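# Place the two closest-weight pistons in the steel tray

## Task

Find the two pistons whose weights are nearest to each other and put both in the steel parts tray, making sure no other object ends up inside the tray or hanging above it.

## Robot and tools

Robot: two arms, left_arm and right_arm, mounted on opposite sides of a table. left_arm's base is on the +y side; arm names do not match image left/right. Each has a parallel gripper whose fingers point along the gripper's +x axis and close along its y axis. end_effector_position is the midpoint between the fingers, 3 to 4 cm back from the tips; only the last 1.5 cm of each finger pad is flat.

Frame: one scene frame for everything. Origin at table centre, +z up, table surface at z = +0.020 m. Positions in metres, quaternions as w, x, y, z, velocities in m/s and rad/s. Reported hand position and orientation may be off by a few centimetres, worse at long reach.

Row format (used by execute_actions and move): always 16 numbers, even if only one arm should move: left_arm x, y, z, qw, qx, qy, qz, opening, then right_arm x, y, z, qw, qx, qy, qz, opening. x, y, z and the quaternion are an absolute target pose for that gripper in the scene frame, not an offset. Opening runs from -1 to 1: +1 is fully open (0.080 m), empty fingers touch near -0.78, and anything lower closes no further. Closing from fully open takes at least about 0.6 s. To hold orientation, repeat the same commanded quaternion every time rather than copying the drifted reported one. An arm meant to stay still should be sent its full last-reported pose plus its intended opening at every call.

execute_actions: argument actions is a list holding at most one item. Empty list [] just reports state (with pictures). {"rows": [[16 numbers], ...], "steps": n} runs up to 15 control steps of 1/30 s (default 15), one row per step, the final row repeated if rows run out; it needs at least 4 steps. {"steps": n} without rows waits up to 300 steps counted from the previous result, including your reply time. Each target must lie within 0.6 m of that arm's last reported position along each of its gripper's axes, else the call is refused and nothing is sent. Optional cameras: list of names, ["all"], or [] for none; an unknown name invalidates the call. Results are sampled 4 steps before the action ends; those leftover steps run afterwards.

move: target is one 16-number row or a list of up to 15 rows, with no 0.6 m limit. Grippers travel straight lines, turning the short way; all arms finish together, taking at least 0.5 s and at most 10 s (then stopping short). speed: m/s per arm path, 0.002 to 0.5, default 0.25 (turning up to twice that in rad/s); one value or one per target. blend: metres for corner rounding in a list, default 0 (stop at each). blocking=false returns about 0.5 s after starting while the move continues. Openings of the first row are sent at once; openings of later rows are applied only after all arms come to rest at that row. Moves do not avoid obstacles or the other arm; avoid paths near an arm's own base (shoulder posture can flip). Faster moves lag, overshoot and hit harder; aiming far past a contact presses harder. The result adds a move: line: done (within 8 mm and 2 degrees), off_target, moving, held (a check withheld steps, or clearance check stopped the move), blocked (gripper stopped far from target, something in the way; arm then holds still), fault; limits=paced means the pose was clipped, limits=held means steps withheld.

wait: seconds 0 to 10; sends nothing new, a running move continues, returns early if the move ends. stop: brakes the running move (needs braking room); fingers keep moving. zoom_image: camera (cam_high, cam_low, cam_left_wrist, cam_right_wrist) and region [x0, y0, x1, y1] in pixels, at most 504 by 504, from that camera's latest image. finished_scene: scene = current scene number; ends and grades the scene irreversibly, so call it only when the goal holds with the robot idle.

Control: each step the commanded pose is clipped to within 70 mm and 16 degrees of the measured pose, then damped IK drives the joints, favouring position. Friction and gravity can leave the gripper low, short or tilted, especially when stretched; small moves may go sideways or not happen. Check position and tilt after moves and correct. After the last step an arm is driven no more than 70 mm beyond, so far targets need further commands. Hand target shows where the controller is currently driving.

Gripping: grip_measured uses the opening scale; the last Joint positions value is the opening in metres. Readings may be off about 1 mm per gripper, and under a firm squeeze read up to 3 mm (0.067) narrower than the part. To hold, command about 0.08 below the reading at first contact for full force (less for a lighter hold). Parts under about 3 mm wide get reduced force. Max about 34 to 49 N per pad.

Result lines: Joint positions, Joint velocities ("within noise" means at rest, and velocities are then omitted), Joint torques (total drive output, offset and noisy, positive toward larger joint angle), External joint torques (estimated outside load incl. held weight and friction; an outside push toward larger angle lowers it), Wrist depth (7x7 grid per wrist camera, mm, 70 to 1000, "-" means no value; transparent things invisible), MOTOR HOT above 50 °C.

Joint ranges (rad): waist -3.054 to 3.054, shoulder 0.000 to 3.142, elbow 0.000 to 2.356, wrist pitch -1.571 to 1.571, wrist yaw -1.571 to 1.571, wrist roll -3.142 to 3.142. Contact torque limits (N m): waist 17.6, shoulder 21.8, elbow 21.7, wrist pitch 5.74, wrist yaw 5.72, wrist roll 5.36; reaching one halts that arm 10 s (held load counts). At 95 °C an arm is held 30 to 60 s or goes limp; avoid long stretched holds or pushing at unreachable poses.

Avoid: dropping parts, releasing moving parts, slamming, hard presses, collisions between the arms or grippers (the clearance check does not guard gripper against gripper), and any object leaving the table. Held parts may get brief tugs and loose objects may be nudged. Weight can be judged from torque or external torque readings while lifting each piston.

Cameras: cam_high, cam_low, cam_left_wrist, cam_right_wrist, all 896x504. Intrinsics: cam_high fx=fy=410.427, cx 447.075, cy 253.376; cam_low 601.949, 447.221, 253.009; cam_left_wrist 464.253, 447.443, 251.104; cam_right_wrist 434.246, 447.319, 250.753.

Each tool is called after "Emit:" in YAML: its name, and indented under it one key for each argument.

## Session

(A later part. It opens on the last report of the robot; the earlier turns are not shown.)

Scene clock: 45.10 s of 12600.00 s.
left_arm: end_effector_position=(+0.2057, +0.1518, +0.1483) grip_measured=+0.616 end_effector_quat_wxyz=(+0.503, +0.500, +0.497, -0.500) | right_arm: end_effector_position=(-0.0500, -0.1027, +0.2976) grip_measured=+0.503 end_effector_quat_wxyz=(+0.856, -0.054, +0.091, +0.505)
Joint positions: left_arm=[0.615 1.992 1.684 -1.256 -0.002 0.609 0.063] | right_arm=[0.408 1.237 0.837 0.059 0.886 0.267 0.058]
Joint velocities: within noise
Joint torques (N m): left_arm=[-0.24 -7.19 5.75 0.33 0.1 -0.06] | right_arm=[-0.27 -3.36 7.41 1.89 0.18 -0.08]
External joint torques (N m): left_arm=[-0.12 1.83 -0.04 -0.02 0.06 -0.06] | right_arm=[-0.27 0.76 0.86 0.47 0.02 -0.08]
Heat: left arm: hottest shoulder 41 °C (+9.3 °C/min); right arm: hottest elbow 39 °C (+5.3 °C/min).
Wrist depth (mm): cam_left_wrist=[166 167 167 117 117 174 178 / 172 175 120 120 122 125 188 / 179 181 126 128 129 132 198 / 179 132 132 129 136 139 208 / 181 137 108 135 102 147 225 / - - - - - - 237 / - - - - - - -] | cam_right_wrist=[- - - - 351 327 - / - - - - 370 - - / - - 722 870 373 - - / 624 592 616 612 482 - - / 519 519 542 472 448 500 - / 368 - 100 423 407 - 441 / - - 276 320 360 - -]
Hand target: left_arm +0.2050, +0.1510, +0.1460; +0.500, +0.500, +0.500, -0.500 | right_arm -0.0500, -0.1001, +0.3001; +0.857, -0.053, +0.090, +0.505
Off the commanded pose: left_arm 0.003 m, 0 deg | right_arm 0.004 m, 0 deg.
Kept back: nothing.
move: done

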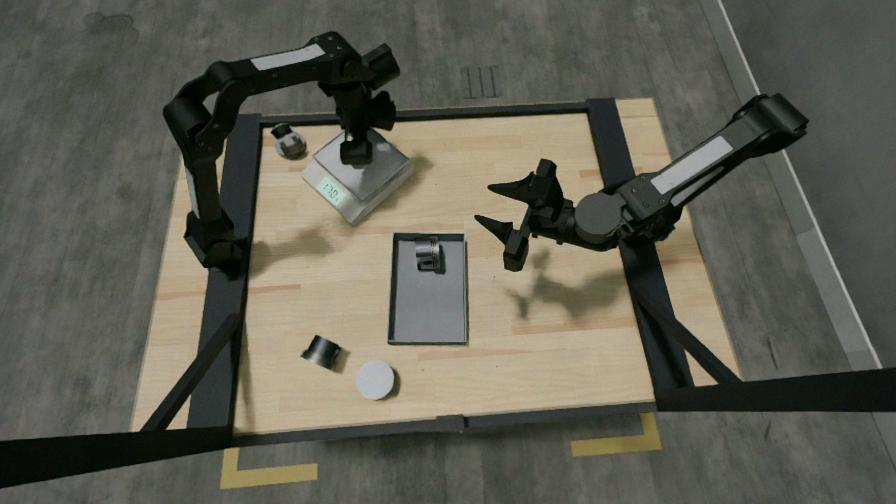

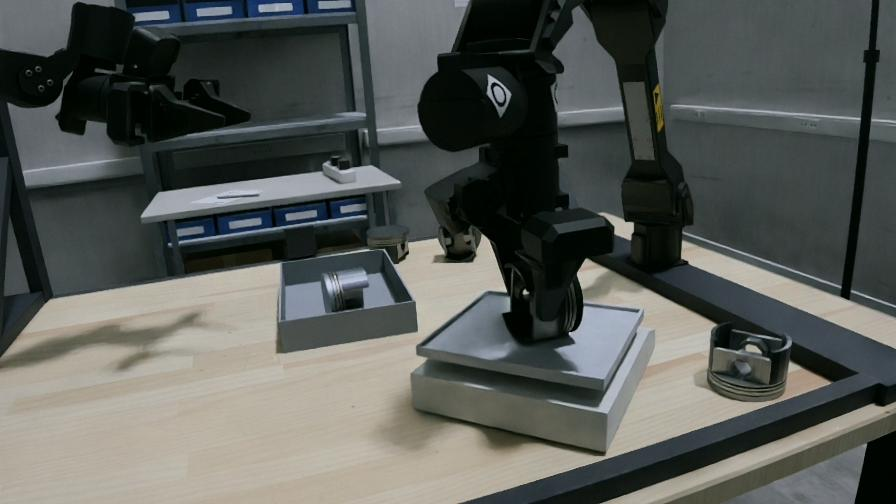

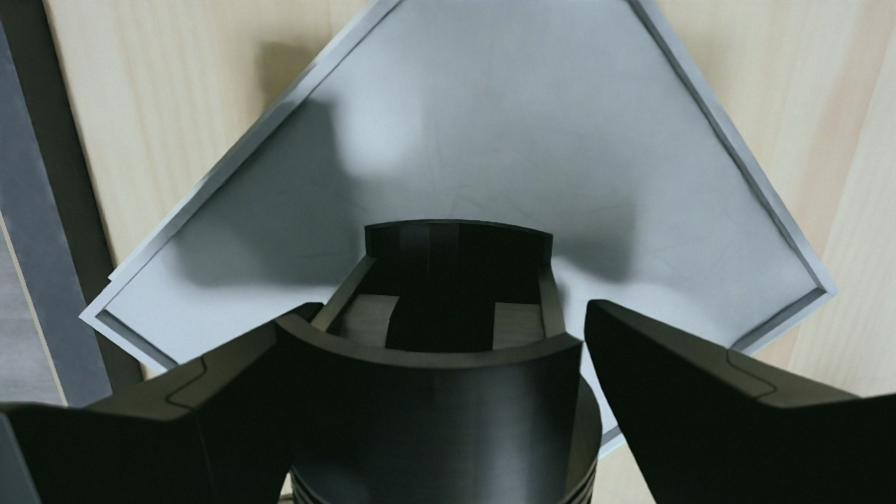

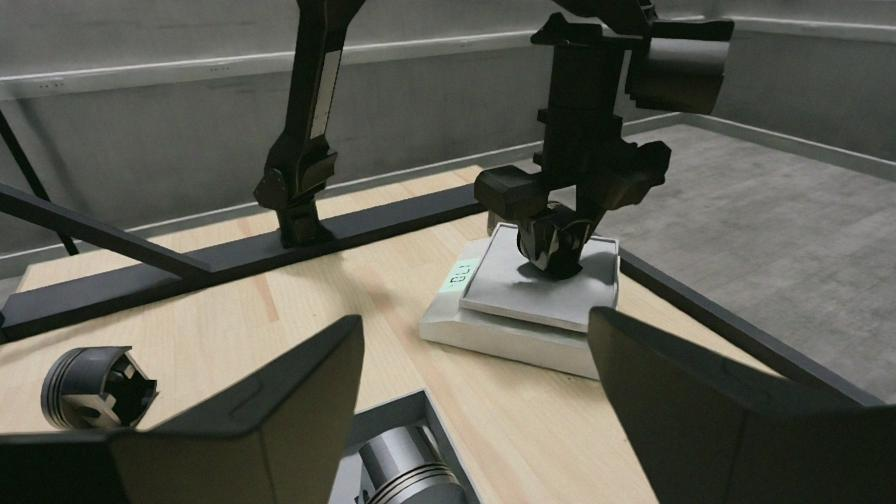

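Emit:
move:
  target: [0.208, 0.151, 0.146, 0.5, 0.5, 0.5, -0.5, 0.88, -0.05, -0.1, 0.3, 0.857, -0.053, 0.09, 0.505, 0.5]
  speed: 0.04

Emit:
zoom_image:
  camera: "cam_high"
  region: [310, 160, 370, 210]

Emit:
zoom_image:
  camera: "cam_right_wrist"
  region: [435, 245, 495, 310]

Scene clock: 46.03 s of 12600.00 s.
left_arm: end_effector_position=(+0.2059, +0.1518, +0.1484) grip_measured=+0.877 end_effector_quat_wxyz=(+0.502, +0.500, +0.498, -0.500) | right_arm: end_effector_position=(-0.0500, -0.1027, +0.2976) grip_measured=+0.503 end_effector_quat_wxyz=(+0.856, -0.054, +0.091, +0.505)
Joint positions: left_arm=[0.615 1.993 1.686 -1.258 -0.002 0.61 0.074] | right_arm=[0.408 1.237 0.837 0.059 0.886 0.267 0.058]
Joint velocities: within noise
Joint torques (N m): left_arm=[0.32 -6.6 6.53 0.29 0.11 0.15] | right_arm=[-0.3 -3.35 7.41 1.9 0.14 -0.08]
External joint torques (N m): left_arm=[0.37 2.36 0.74 -0.08 0.08 0.14] | right_arm=[-0.31 0.71 0.95 0.51 -0.02 -0.08]
Heat: left arm: hottest shoulder 41 °C (+9.1 °C/min); right arm: hottest elbow 39 °C (+5.2 °C/min).
Wrist depth (mm): cam_left_wrist=[165 167 167 116 117 175 178 / 172 175 120 120 122 125 188 / 180 181 126 128 129 131 198 / 179 132 132 130 135 139 208 / 181 136 101 134 104 145 224 / - - - - - - - / - - - - - - -] | cam_right_wrist=[- - - - 350 329 - / - - - - 374 - - / - - 725 872 377 - - / 628 598 619 610 483 - - / 515 520 533 474 450 502 - / 369 - 101 421 405 - 441 / - - 275 319 357 - -]
Hand target: left_arm +0.2080, +0.1510, +0.1460; +0.500, +0.500, +0.500, -0.500 | right_arm -0.0500, -0.1001, +0.3001; +0.857, -0.053, +0.090, +0.505
Off the commanded pose: left_arm 0.003 m, 0 deg | right_arm 0.004 m, 0 deg.
Kept back: nothing.
move: done

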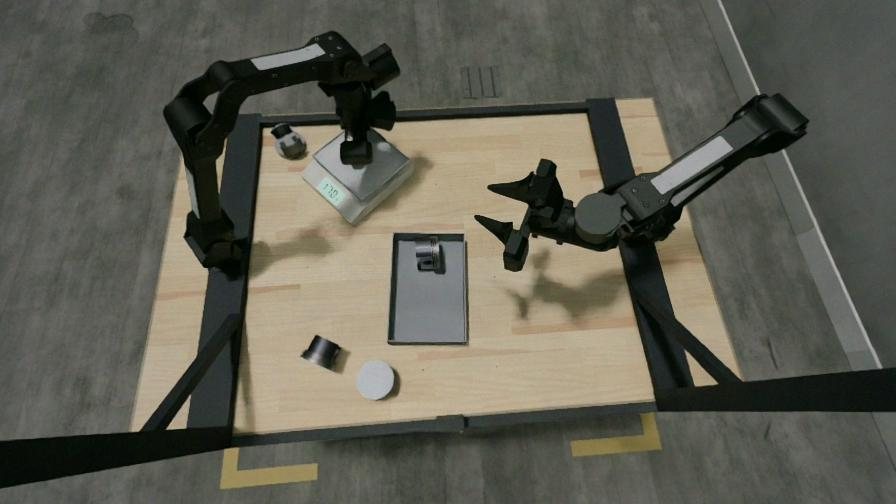

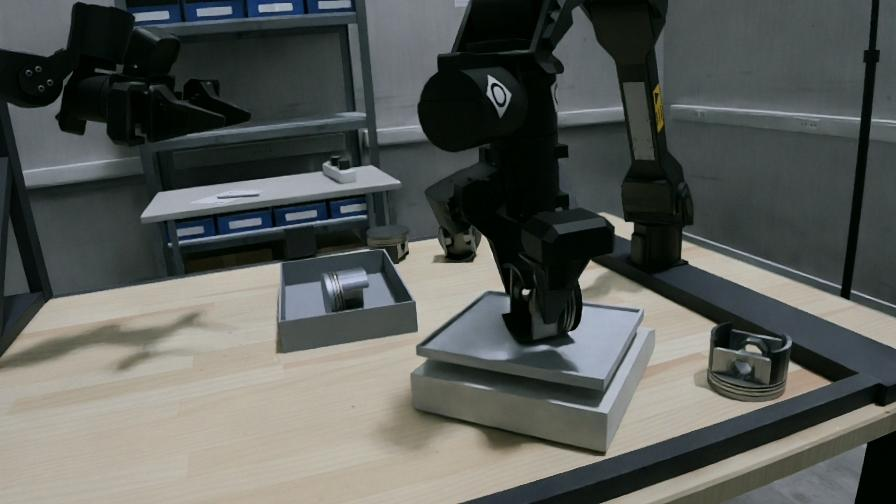

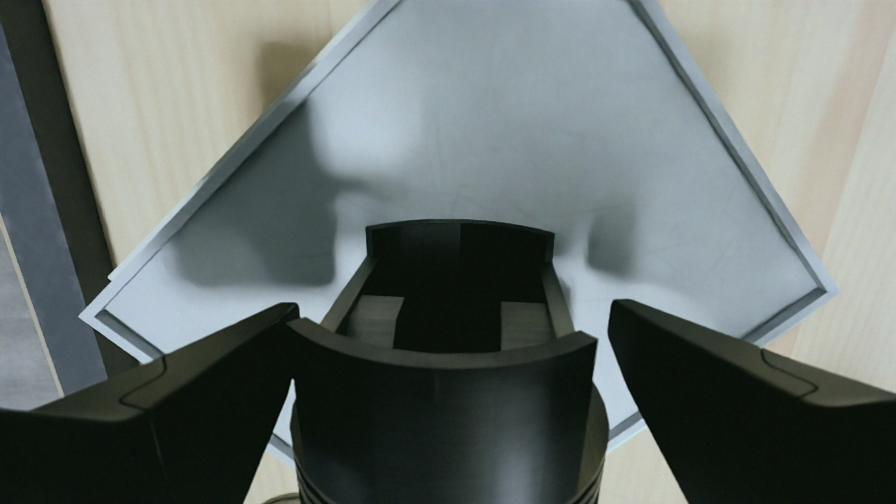

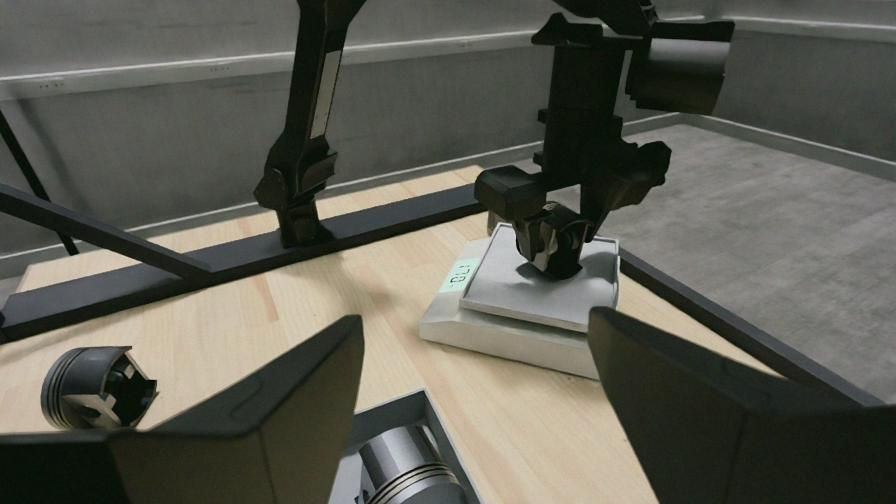

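Scaled by 8.400.

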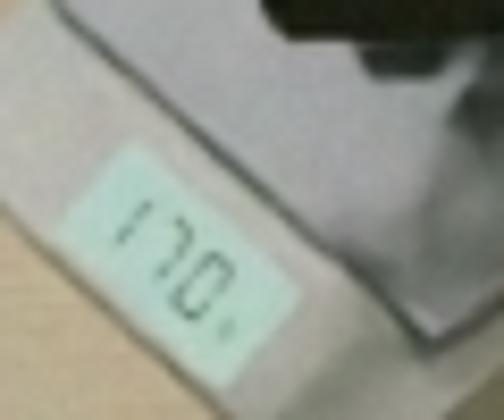

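Scaled by 7.754.

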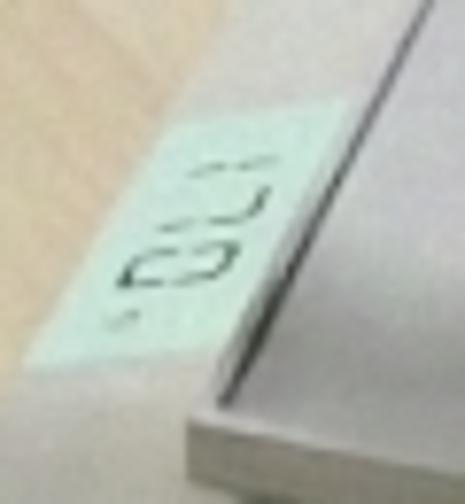

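Emit:
move:
  target: [0.206, 0.151, 0.146, 0.5, 0.5, 0.5, -0.5, 0.15, -0.05, -0.1, 0.3, 0.857, -0.053, 0.09, 0.505, 0.5]
  cameras: ["cam_left_wrist"]

Emit:
move:
  target:
    - [0.206, 0.145, 0.19, 0.5, 0.5, 0.5, -0.5, 0.15, -0.05, -0.1, 0.3, 0.857, -0.053, 0.09, 0.505, 0.5]
    - [0.16, 0.0, 0.17, 0.5, 0.5, 0.5, -0.5, 0.15, -0.05, -0.1, 0.3, 0.857, -0.053, 0.09, 0.505, 0.5]
    - [0.16, 0.0, 0.095, 0.5, 0.5, 0.5, -0.5, 0.15, -0.05, -0.1, 0.3, 0.857, -0.053, 0.09, 0.505, 0.5]
  speed: [0.2,0.3,0.15]
  blend: [0.02,0.02,0]

Scene clock: 47.17 s of 12600.00 s.
left_arm: end_effector_position=(+0.2060, +0.1520, +0.1485) grip_measured=+0.310 end_effector_quat_wxyz=(+0.502, +0.500, +0.498, -0.500) | right_arm: end_effector_position=(-0.0500, -0.1027, +0.2976) grip_measured=+0.503 end_effector_quat_wxyz=(+0.856, -0.054, +0.091, +0.505)
Joint positions: left_arm=[0.615 1.993 1.687 -1.259 -0.002 0.61 0.049] | right_arm=[0.408 1.237 0.837 0.059 0.886 0.267 0.058]
Joint velocities: within noise
Joint torques (N m): left_arm=[-0.1 -7.13 5.78 0.44 0.11 0] | right_arm=[-0.36 -3.4 7.22 1.93 0.14 -0.08]
External joint torques (N m): left_arm=[-0.05 1.74 0.06 0.09 0.08 -0.01] | right_arm=[-0.35 0.75 0.68 0.52 -0.03 -0.08]
Heat: left arm: hottest shoulder 41 °C (+8.9 °C/min); right arm: hottest elbow 39 °C (+5.1 °C/min).
Wrist depth (mm): cam_left_wrist=[165 167 168 117 117 176 178 / 173 175 120 121 123 126 188 / 180 182 126 128 130 132 199 / 179 132 134 130 136 140 209 / 181 139 - 132 102 149 225 / 194 - - - - - 238 / - - - - - - -] | cam_right_wrist=[- - - - 349 326 - / - - - - 373 - - / - - 723 880 376 - - / 631 590 619 611 481 - - / 515 521 530 467 450 501 - / 368 - 100 420 407 - 438 / - - 276 320 359 - -]
Hand target: left_arm +0.2059, +0.1510, +0.1460; +0.500, +0.500, +0.500, -0.500 | right_arm -0.0500, -0.1001, +0.3001; +0.857, -0.053, +0.090, +0.505
Off the commanded pose: left_arm 0.003 m, 0 deg | right_arm 0.004 m, 0 deg.
Kept back: nothing.
move: done
Images, in order (width x height): cam_left_wrist 896x504.

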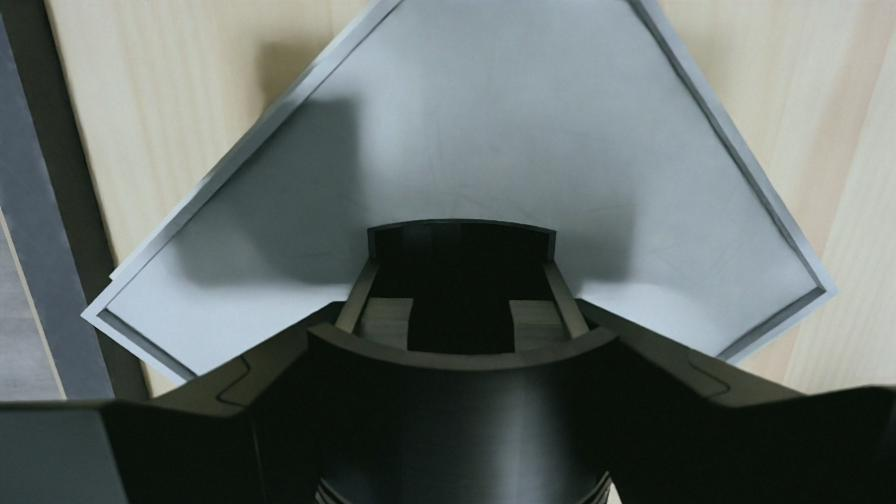

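Scene clock: 48.80 s of 12600.00 s.
left_arm: end_effector_position=(+0.1579, +0.0017, +0.0949) grip_measured=+0.310 end_effector_quat_wxyz=(+0.509, +0.497, +0.488, -0.506) | right_arm: end_effector_position=(-0.0500, -0.1027, +0.2976) grip_measured=+0.503 end_effector_quat_wxyz=(+0.856, -0.054, +0.091, +0.505)
Joint positions: left_arm=[0.358 2.516 2.339 -1.361 -0.001 0.36 0.049] | right_arm=[0.408 1.237 0.837 0.059 0.886 0.267 0.058]
Joint velocities: within noise
Joint torques (N m): left_arm=[0.22 -10.54 6.54 0.46 0.06 -0.14] | right_arm=[-0.23 -3.61 7.31 1.89 0.16 -0.1]
External joint torques (N m): left_arm=[0.24 1.45 0.78 0.04 0.04 -0.14] | right_arm=[-0.23 0.51 0.77 0.48 0 -0.11]
Heat: left arm: hottest shoulder 42 °C (+9.8 °C/min); right arm: hottest elbow 39 °C (+4.9 °C/min).
Wrist depth (mm): cam_left_wrist=[116 116 117 119 120 122 123 / 121 122 123 125 126 128 129 / 127 129 130 131 133 136 136 / 135 135 137 130 139 142 144 / 143 143 104 132 102 150 154 / - - - - - - 160 / - - - - - - -] | cam_right_wrist=[- - - 313 269 237 - / - - - - - 212 - / - - 722 864 - 237 223 / 623 595 626 611 520 260 211 / 518 521 535 472 429 273 - / 367 - 101 420 396 - 425 / - - 275 319 359 - -]
Hand target: left_arm +0.1597, +0.0006, +0.0947; +0.512, +0.495, +0.488, -0.505 | right_arm -0.0500, -0.1001, +0.3001; +0.857, -0.053, +0.090, +0.505
Off the commanded pose: left_arm 0.003 m, 2 deg | right_arm 0.004 m, 0 deg.
joint sent to its limit (left arm) — joint 3 (elbow), upper limit, where the elbow is as straight as it goes.
Kept back: nothing.
move: done

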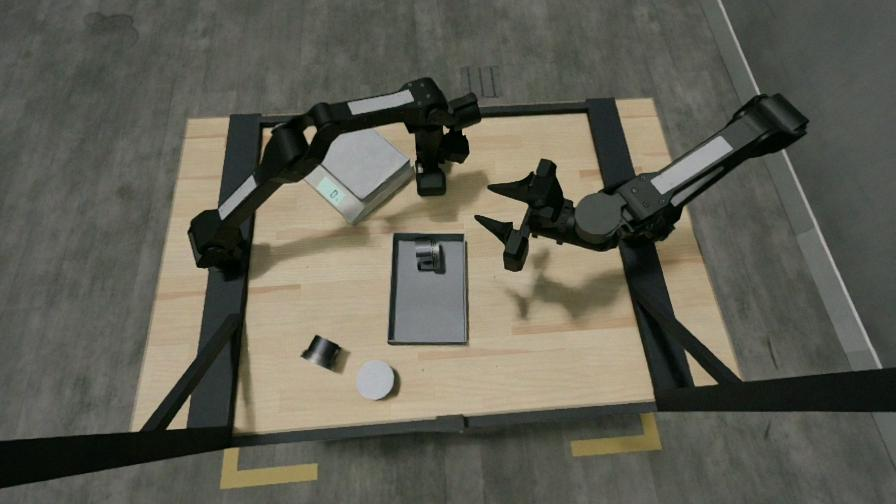

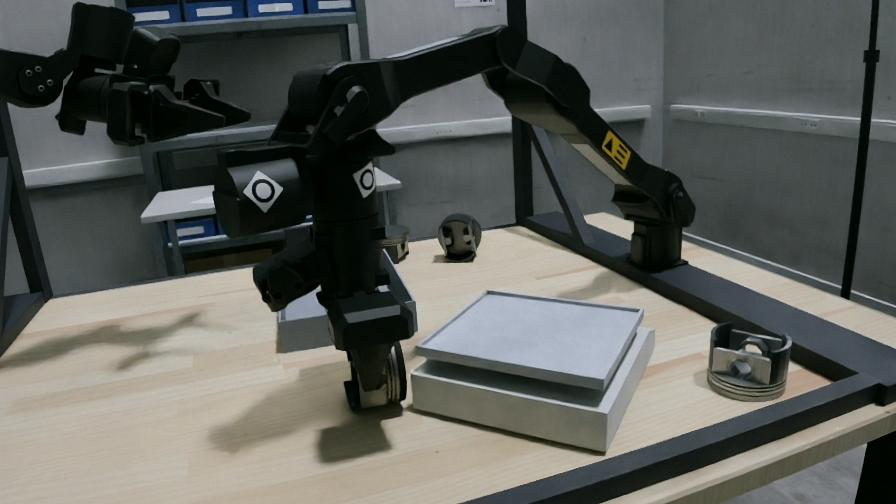

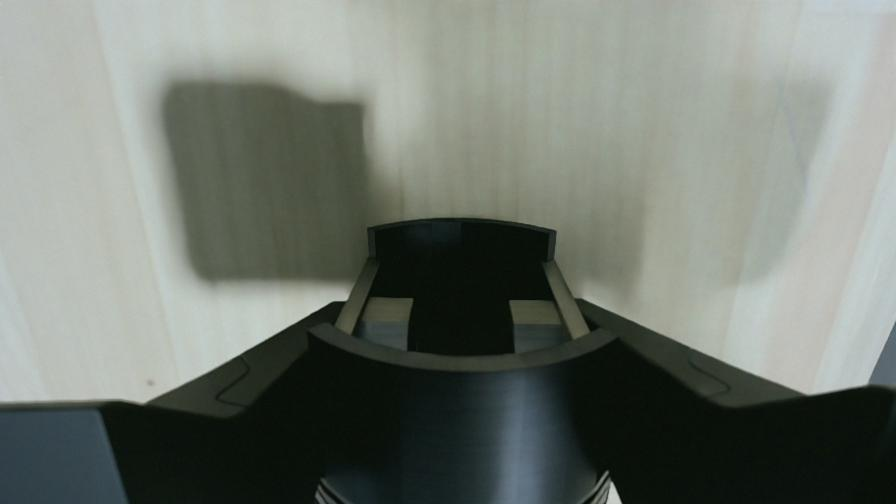

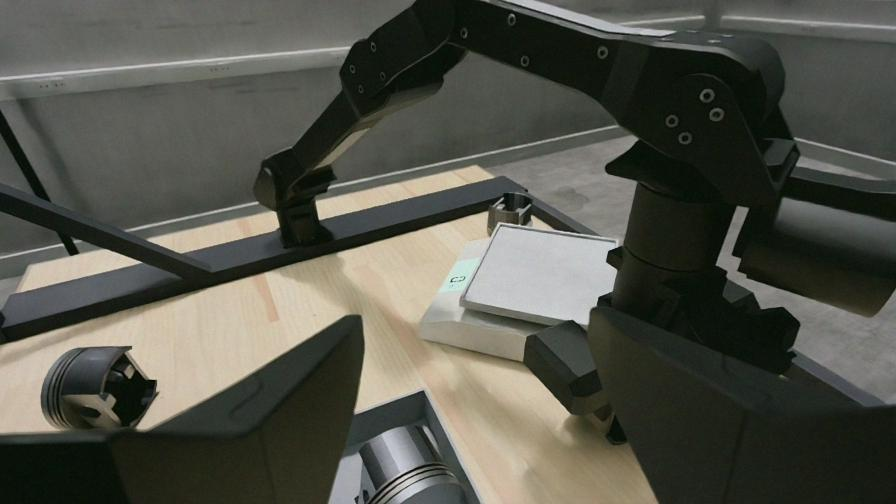

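Emit:
move:
  target:
    - [0.125, 0.0, 0.095, 0.5, 0.5, 0.5, -0.5, 0.15, -0.05, -0.1, 0.3, 0.857, -0.053, 0.09, 0.505, 0.5]
    - [0.125, 0.002, 0.082, 0.5, 0.5, 0.5, -0.5, 0.15, -0.05, -0.1, 0.3, 0.857, -0.053, 0.09, 0.505, 0.5]
  speed: [0.2,0.05]
  cameras: ["cam_high","cam_low","cam_left_wrist"]

Emit:
zoom_image:
  camera: "cam_low"
  region: [270, 240, 520, 480]

Scene clock: 50.00 s of 12600.00 s.
left_arm: end_effector_position=(+0.1231, -0.0014, +0.0887) grip_measured=+0.310 end_effector_quat_wxyz=(+0.502, +0.500, +0.493, -0.505) end_effector_velocity=(-0.002, -0.001, +0.001) end_effector_angular_velocity=(-0.014, +0.004, +0.034) | right_arm: end_effector_position=(-0.0500, -0.1027, +0.2976) grip_measured=+0.503 end_effector_quat_wxyz=(+0.856, -0.054, +0.091, +0.505)
Joint positions: left_arm=[0.289 2.486 2.26 -1.329 0 0.293 0.049] | right_arm=[0.408 1.237 0.837 0.059 0.886 0.267 0.058]
Joint velocities: left_arm=[-0.002 -0.017 -0.027 0.022 0.007 -0.037 0] | right_arm=[within noise]
Joint torques (N m): left_arm=[0.45 -10.41 3.62 0.82 0.03 -0.11] | right_arm=[-0.36 -3.36 7.33 1.88 0.15 -0.06]
External joint torques (N m): left_arm=[0.48 1.58 -2.19 0.44 0.02 -0.11] | right_arm=[-0.36 0.77 0.75 0.45 -0.01 -0.07]
Heat: left arm: hottest shoulder 42 °C (+9.6 °C/min); right arm: hottest elbow 39 °C (+4.8 °C/min).
Wrist depth (mm): cam_left_wrist=[111 113 113 116 117 118 120 / 117 118 119 120 122 124 126 / 123 125 126 128 130 131 132 / 131 132 133 130 136 139 140 / 138 139 - 133 104 148 139 / - - - - - - 144 / - - - - - - -] | cam_right_wrist=[- - - 286 249 - - / - - 493 - 236 195 - / - - 629 875 716 204 - / 622 588 621 611 473 230 191 / 519 517 535 472 293 259 199 / 366 - 100 408 263 - 439 / - - 276 319 348 - -]
Hand target: left_arm +0.1249, +0.0020, +0.0820; +0.500, +0.500, +0.500, -0.500 | right_arm -0.0500, -0.1001, +0.3001; +0.857, -0.053, +0.090, +0.505
Off the commanded pose: left_arm 0.008 m, 1 deg | right_arm 0.004 m, 0 deg.
Kept back: nothing.
move: done
Images, in order (width x height): cam_high 896x504, cam_low 896x504, cam_left_wrist 896x504.

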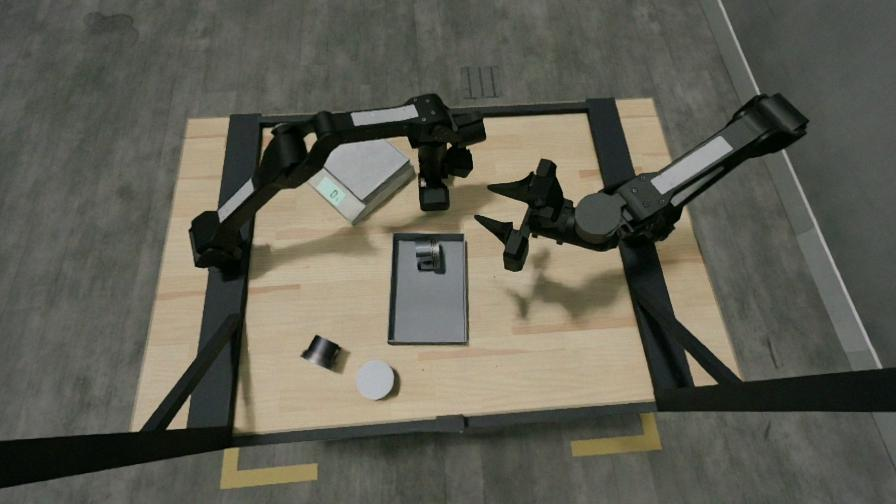

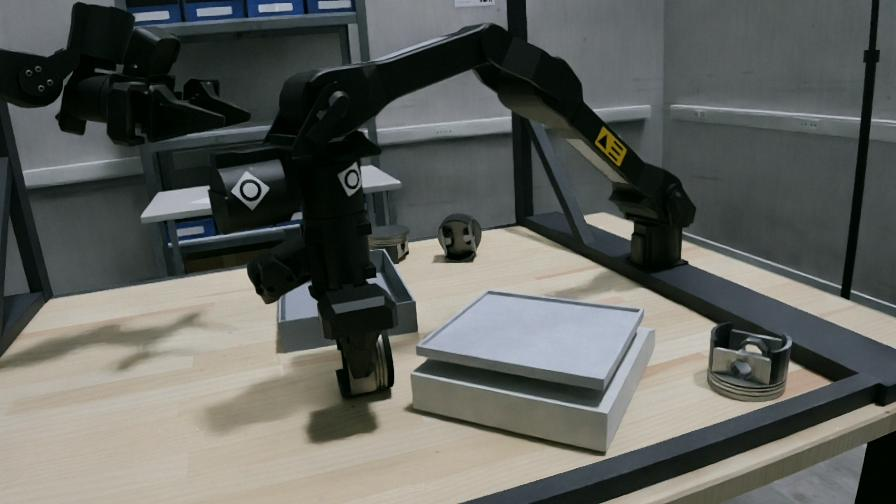

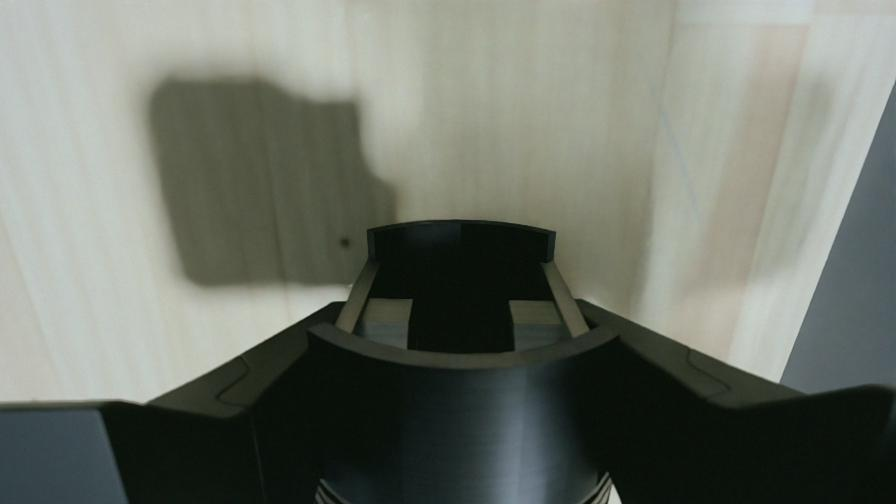

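Scaled by 2.016.

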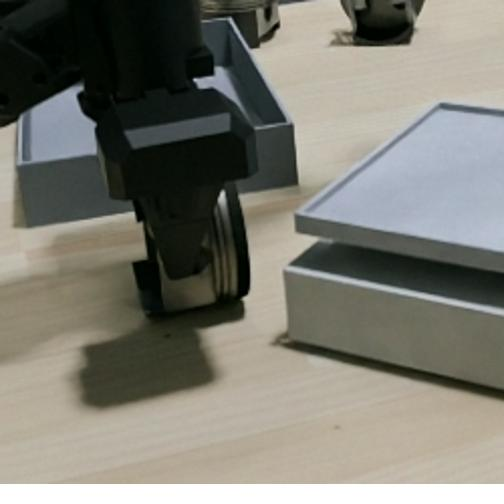

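Emit:
move:
  target:
    - [0.124, 0.0, 0.086, 0.5, 0.5, 0.5, -0.5, 0.15, -0.05, -0.1, 0.3, 0.857, -0.053, 0.09, 0.505, 0.5]
    - [0.124, 0.0, 0.086, 0.5, 0.5, 0.5, -0.5, 0.7, -0.05, -0.1, 0.3, 0.857, -0.053, 0.09, 0.505, 0.5]
  speed: [0.04,0.05]
  cameras: ["cam_low","cam_left_wrist"]

Scene clock: 51.50 s of 12600.00 s.
left_arm: end_effector_position=(+0.1226, +0.0003, +0.0906) grip_measured=+0.696 end_effector_quat_wxyz=(+0.501, +0.500, +0.496, -0.503) | right_arm: end_effector_position=(-0.0500, -0.1027, +0.2976) grip_measured=+0.503 end_effector_quat_wxyz=(+0.856, -0.054, +0.091, +0.505)
Joint positions: left_arm=[0.289 2.486 2.266 -1.343 0 0.29 0.066] | right_arm=[0.408 1.237 0.837 0.059 0.886 0.267 0.058]
Joint velocities: within noise
Joint torques (N m): left_arm=[0.17 -9.37 6.46 0.29 0.04 -0.13] | right_arm=[-0.19 -3.61 7.39 1.89 0.16 -0.05]
External joint torques (N m): left_arm=[0.14 2.59 0.65 -0.09 0.03 -0.13] | right_arm=[-0.18 0.54 0.82 0.46 0 -0.05]
Heat: left arm: hottest shoulder 42 °C (+9.3 °C/min); right arm: hottest elbow 39 °C (+4.7 °C/min).
Wrist depth (mm): cam_left_wrist=[111 112 113 115 116 118 119 / 118 117 119 120 122 124 125 / 123 124 126 128 129 131 132 / 130 132 132 130 136 140 139 / 138 138 - 134 104 147 144 / - - - - - - - / - - - - - - -] | cam_right_wrist=[- - - 287 248 - - / - - 488 - 235 195 - / - - 606 864 693 204 - / 632 598 619 609 472 227 192 / 516 517 533 469 291 260 198 / 370 - 100 407 262 - 440 / - - 275 319 349 - -]
Hand target: left_arm +0.1239, +0.0000, +0.0861; +0.500, +0.500, +0.500, -0.500 | right_arm -0.0500, -0.1001, +0.3001; +0.857, -0.053, +0.090, +0.505
Off the commanded pose: left_arm 0.005 m, 1 deg | right_arm 0.004 m, 0 deg.
Kept back: nothing.
move: done
Images, in order (width x height): cam_low 896x504, cam_left_wrist 896x504.

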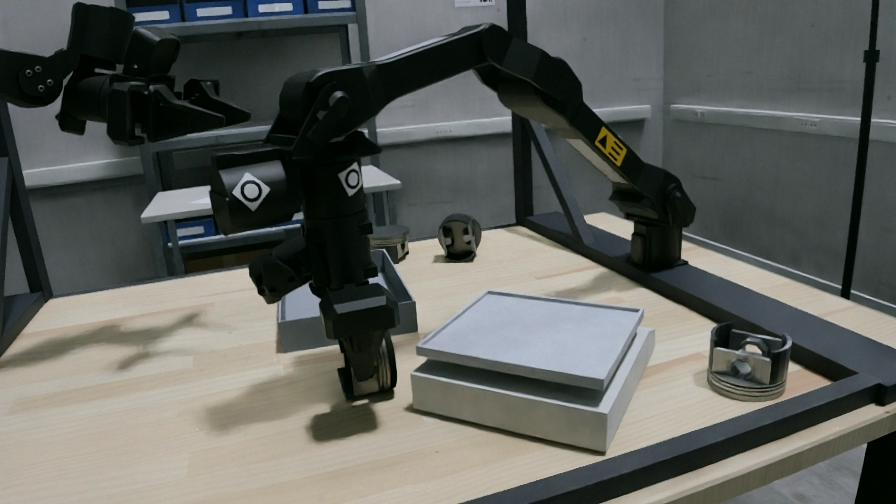

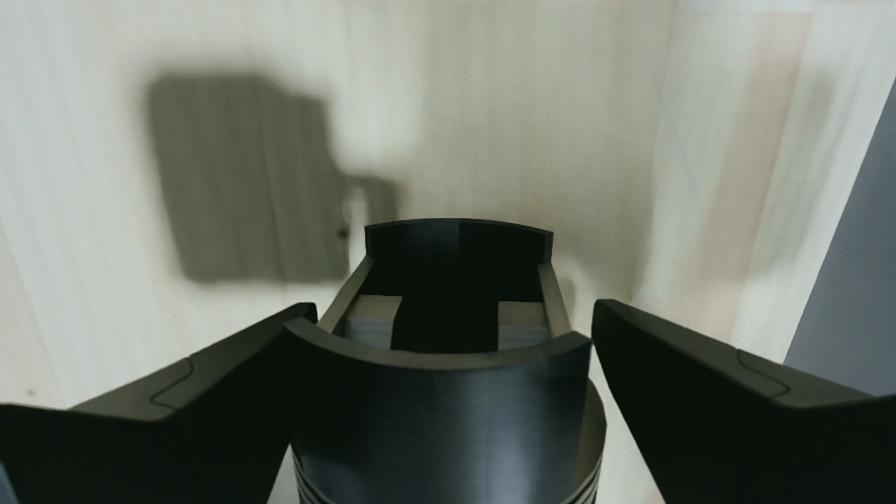

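Emit:
move:
  target:
    - [0.124, 0.0, 0.087, 0.5, 0.5, 0.5, -0.5, 0.9, -0.05, -0.1, 0.3, 0.857, -0.053, 0.09, 0.505, 0.5]
    - [0.127, 0.0, 0.2, 0.5, 0.5, 0.5, -0.5, 0.9, -0.05, -0.1, 0.3, 0.857, -0.053, 0.09, 0.505, 0.5]
    - [0.2, 0.28, 0.22, 0.5, 0.5, 0.5, -0.5, 0.9, -0.05, -0.1, 0.3, 0.857, -0.053, 0.09, 0.505, 0.5]
  speed: [0.04,0.2,0.35]
  blend: [0,0.03,0]

Scene clock: 54.37 s of 12600.00 s.
left_arm: end_effector_position=(+0.2014, +0.2780, +0.2206) grip_measured=+0.897 end_effector_quat_wxyz=(+0.501, +0.501, +0.500, -0.499) | right_arm: end_effector_position=(-0.0500, -0.1027, +0.2976) grip_measured=+0.503 end_effector_quat_wxyz=(+0.856, -0.054, +0.091, +0.505)
Joint positions: left_arm=[0.858 1.62 1.51 -1.458 -0.003 0.852 0.075] | right_arm=[0.408 1.237 0.837 0.059 0.886 0.267 0.058]
Joint velocities: within noise
Joint torques (N m): left_arm=[0.26 -6.24 4.28 0.47 0.16 0.14] | right_arm=[-0.36 -3.4 7.37 1.88 0.12 -0.05]
External joint torques (N m): left_arm=[0.25 -0.21 -1.4 0.11 0.13 0.14] | right_arm=[-0.36 0.69 0.88 0.48 -0.04 -0.05]
Heat: left arm: hottest shoulder 43 °C (+9.9 °C/min); right arm: hottest elbow 39 °C (+4.4 °C/min).
Wrist depth (mm): cam_left_wrist=[226 233 182 182 188 220 250 / 933 244 245 193 221 260 263 / - 256 265 231 271 274 276 / - 269 268 282 286 291 296 / - 265 268 301 299 305 316 / - - 299 305 305 - - / - - 311 316 323 - -] | cam_right_wrist=[- - - - - - - / - - - - - - - / - - 772 858 - - - / 627 596 622 612 540 - - / 510 518 535 472 450 502 - / 369 - 101 421 342 - 442 / - - 275 318 349 - -]
Hand target: left_arm +0.2000, +0.2799, +0.2200; +0.500, +0.500, +0.500, -0.500 | right_arm -0.0500, -0.1001, +0.3001; +0.857, -0.053, +0.090, +0.505
Off the commanded pose: left_arm 0.003 m, 0 deg | right_arm 0.004 m, 0 deg.
Kept back: nothing.
move: done

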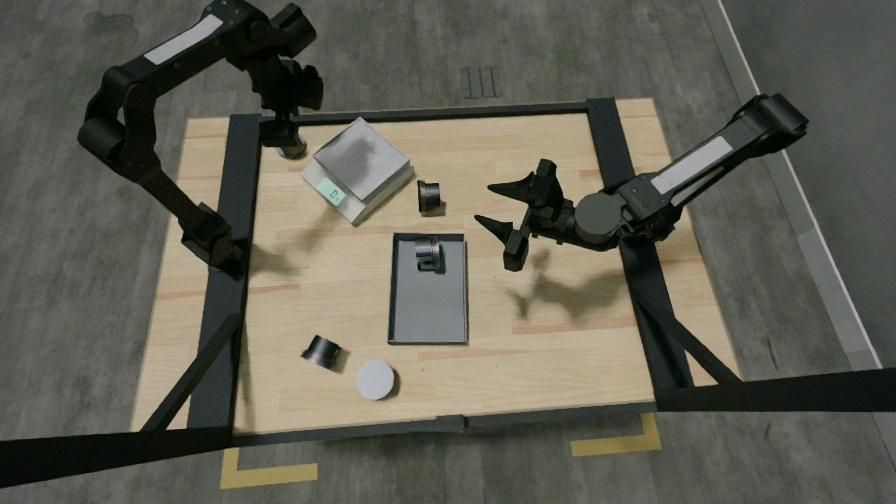

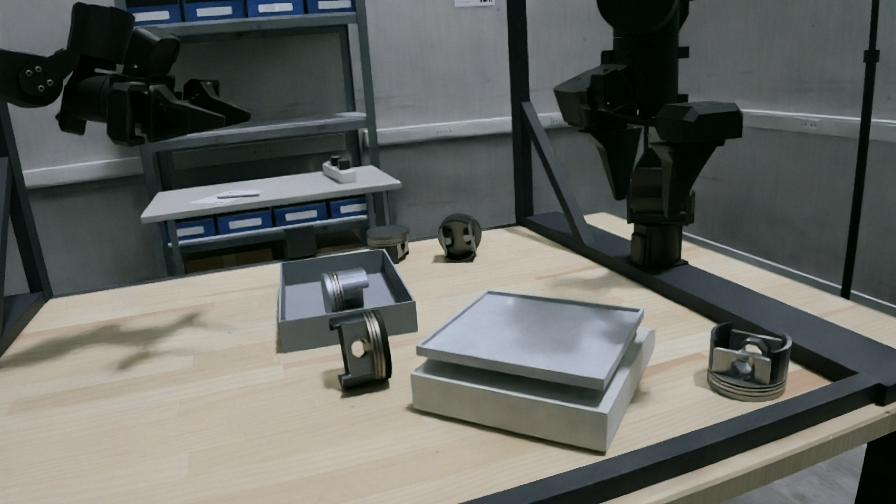

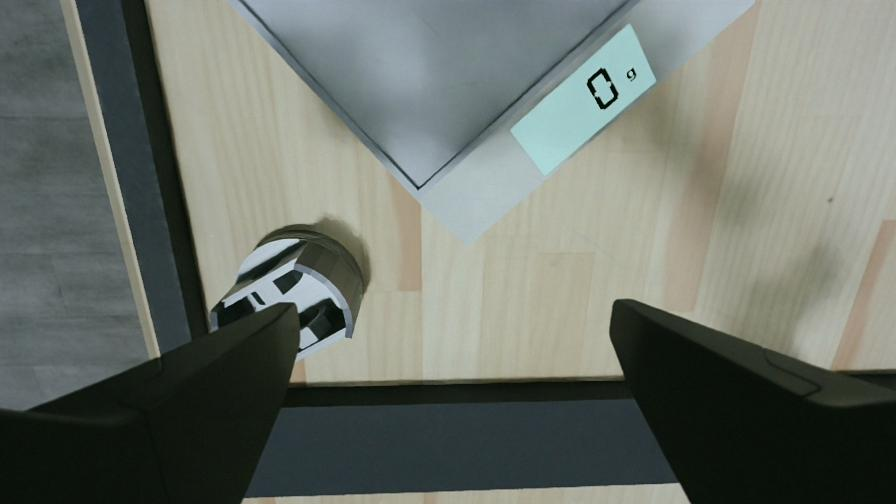

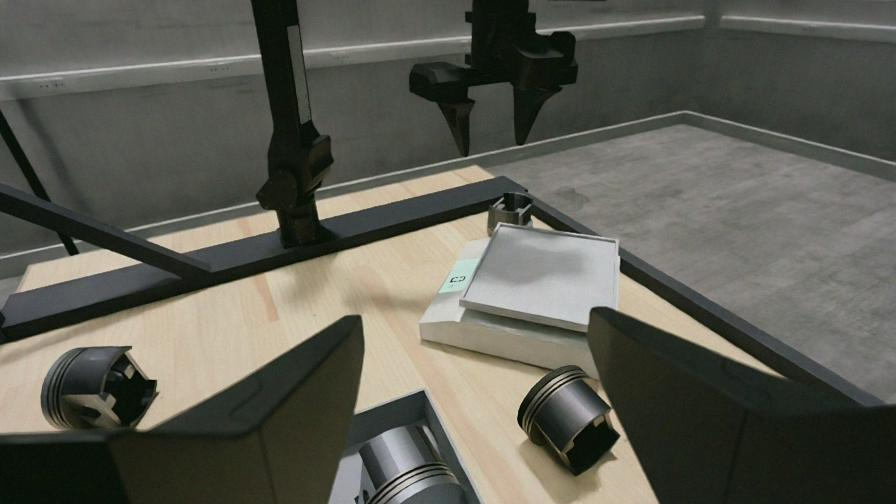

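Emit:
move:
  target: [0.275, 0.3, 0.2, 0.5, 0.5, 0.5, -0.5, 1, -0.05, -0.1, 0.3, 0.857, -0.053, 0.09, 0.505, 0.5]
  cameras: ["cam_high","cam_left_wrist"]

Scene clock: 55.50 s of 12600.00 s.
left_arm: end_effector_position=(+0.2729, +0.3008, +0.2012) grip_measured=+1.000 end_effector_quat_wxyz=(+0.502, +0.500, +0.500, -0.499) | right_arm: end_effector_position=(-0.0500, -0.1027, +0.2976) grip_measured=+0.503 end_effector_quat_wxyz=(+0.856, -0.054, +0.091, +0.505)
Joint positions: left_arm=[1.056 1.787 1.622 -1.402 -0.001 1.048 0.08] | right_arm=[0.408 1.237 0.837 0.059 0.886 0.267 0.058]
Joint velocities: within noise
Joint torques (N m): left_arm=[0.06 -5.38 6.51 0.32 0.09 0.16] | right_arm=[-0.32 -3.43 7.29 1.93 0.17 -0.08]
External joint torques (N m): left_arm=[0.02 1.98 0.78 -0.02 0.05 0.16] | right_arm=[-0.34 0.64 0.8 0.53 0.02 -0.08]
Heat: left arm: hottest shoulder 43 °C (+9.7 °C/min); right arm: hottest elbow 39 °C (+4.3 °C/min).
Wrist depth (mm): cam_left_wrist=[884 218 217 220 167 170 206 / 947 949 228 233 177 207 244 / 971 971 240 245 245 253 257 / - - 239 243 265 268 274 / - - 248 251 277 282 292 / - - 271 279 281 87 - / - - 285 291 296 - -] | cam_right_wrist=[- - - - 488 - - / - - - - - - - / - - 772 870 - - - / 630 598 622 615 539 - - / 515 515 539 472 453 502 - / 367 - 100 421 333 - 438 / - - 276 317 339 - -]
Hand target: left_arm +0.2750, +0.3000, +0.2000; +0.500, +0.500, +0.500, -0.500 | right_arm -0.0500, -0.1001, +0.3001; +0.857, -0.053, +0.090, +0.505
Off the commanded pose: left_arm 0.003 m, 0 deg | right_arm 0.004 m, 0 deg.
Kept back: nothing.
move: done
Images, in order (width x height): cam_high 896x504, cam_left_wrist 896x504.

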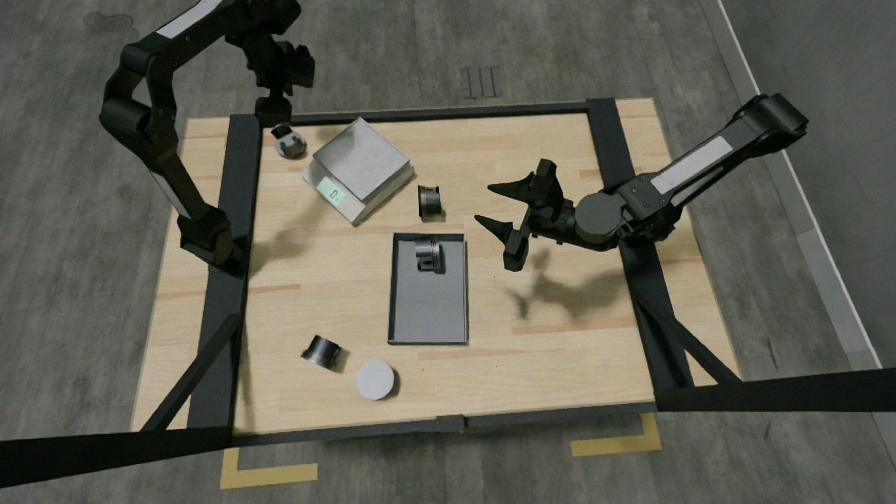

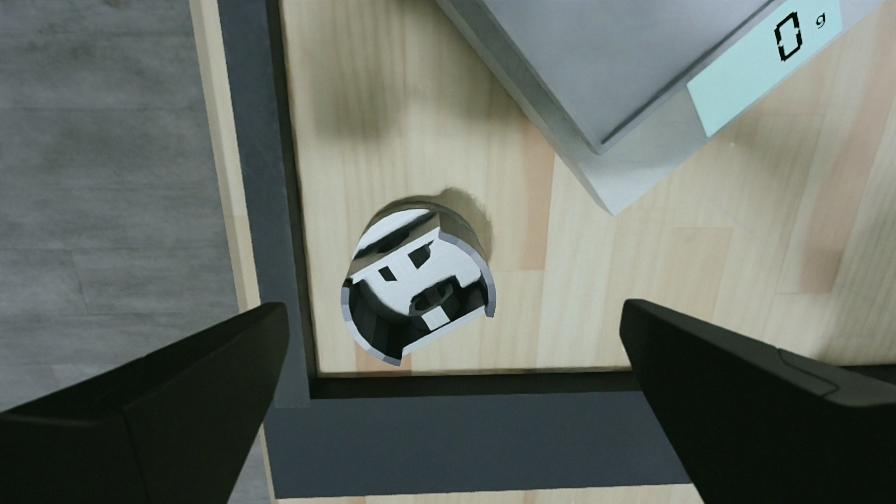

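Emit:
move:
  target: [0.286, 0.343, 0.16, 0.189, 0.6814, 0.189, -0.6814, 1, -0.05, -0.1, 0.3, 0.857, -0.053, 0.09, 0.505, 0.5]
  cameras: ["cam_high","cam_left_wrist","cam_low"]
  speed: 0.4

Scene clock: 57.87 s of 12600.00 s.
left_arm: end_effector_position=(+0.2878, +0.3411, +0.1600) grip_measured=+1.000 end_effector_quat_wxyz=(+0.189, +0.682, +0.189, -0.681) | right_arm: end_effector_position=(-0.0500, -0.1027, +0.2976) grip_measured=+0.503 end_effector_quat_wxyz=(+0.856, -0.055, +0.091, +0.505)
Joint positions: left_arm=[1.187 1.774 1.443 -1.239 -0.001 2.21 0.08] | right_arm=[0.408 1.237 0.837 0.059 0.886 0.266 0.058]
Joint velocities: within noise
Joint torques (N m): left_arm=[0.31 -7.49 4.24 0.39 0.09 0.14] | right_arm=[-0.06 -3.58 7.44 1.93 0.13 -0.06]
External joint torques (N m): left_arm=[0.3 -0.29 -1.37 0.14 0.05 0.14] | right_arm=[-0.06 0.58 0.84 0.5 -0.03 -0.07]
Heat: left arm: hottest shoulder 43 °C (+9.3 °C/min); right arm: hottest elbow 39 °C (+4.1 °C/min).
Wrist depth (mm): cam_left_wrist=[178 179 182 185 187 190 176 / 187 189 191 194 196 196 183 / 184 198 201 185 207 199 193 / 210 192 211 195 216 202 221 / - 215 205 209 221 209 239 / - - - 221 222 87 - / - - - - 236 - -] | cam_right_wrist=[- - - - 533 - - / - - - - - - - / - - 776 866 - - - / 628 588 616 615 540 - - / 516 522 533 471 448 502 - / 366 - 100 420 405 - 440 / - - 276 304 305 - -]
Hand target: left_arm +0.2859, +0.3430, +0.1600; +0.189, +0.681, +0.189, -0.681 | right_arm -0.0500, -0.1001, +0.3001; +0.857, -0.053, +0.090, +0.505
Off the commanded pose: left_arm 0.003 m, 0 deg | right_arm 0.004 m, 0 deg.
Kept back: nothing.
move: done
Images, in order (width x height): cam_high 896x504, cam_low 896x504, cam_left_wrist 896x504.

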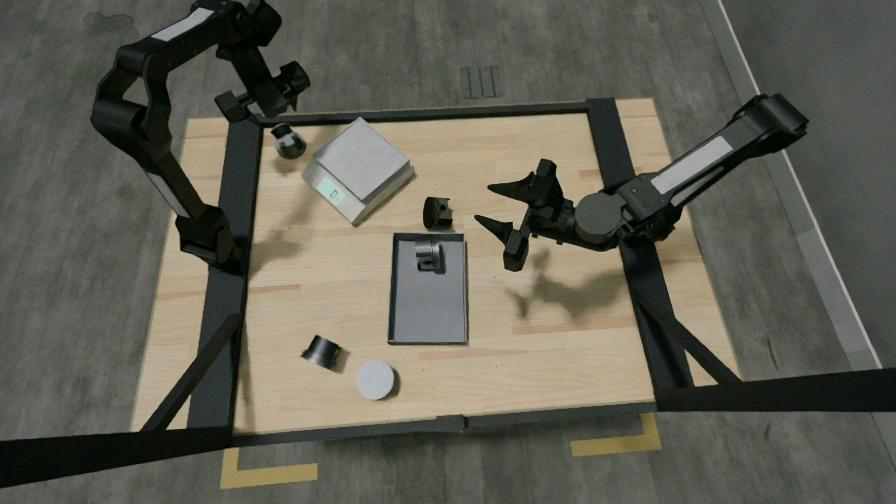

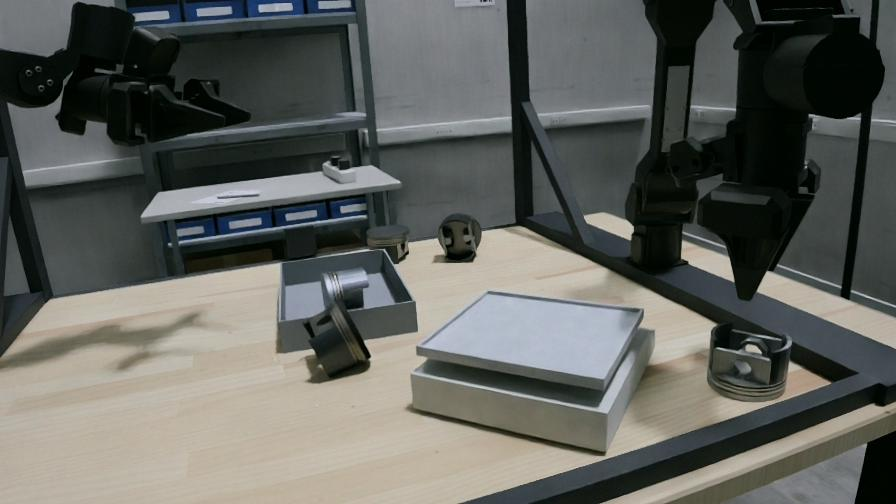

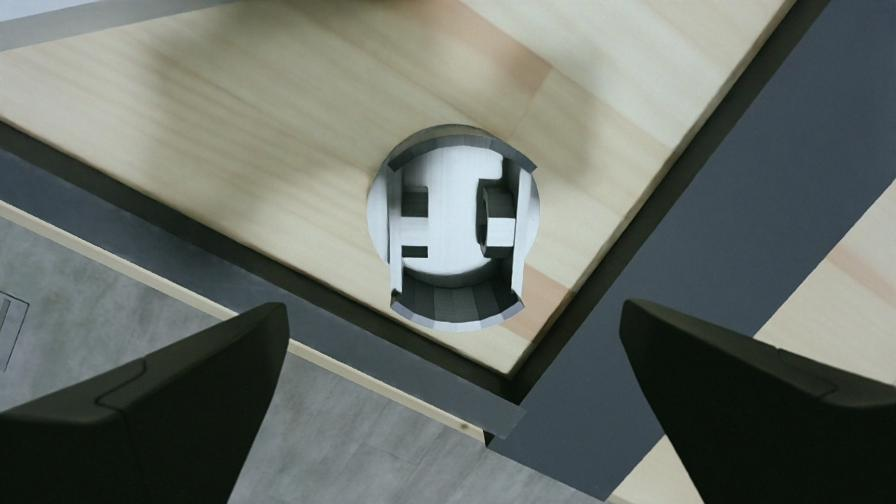

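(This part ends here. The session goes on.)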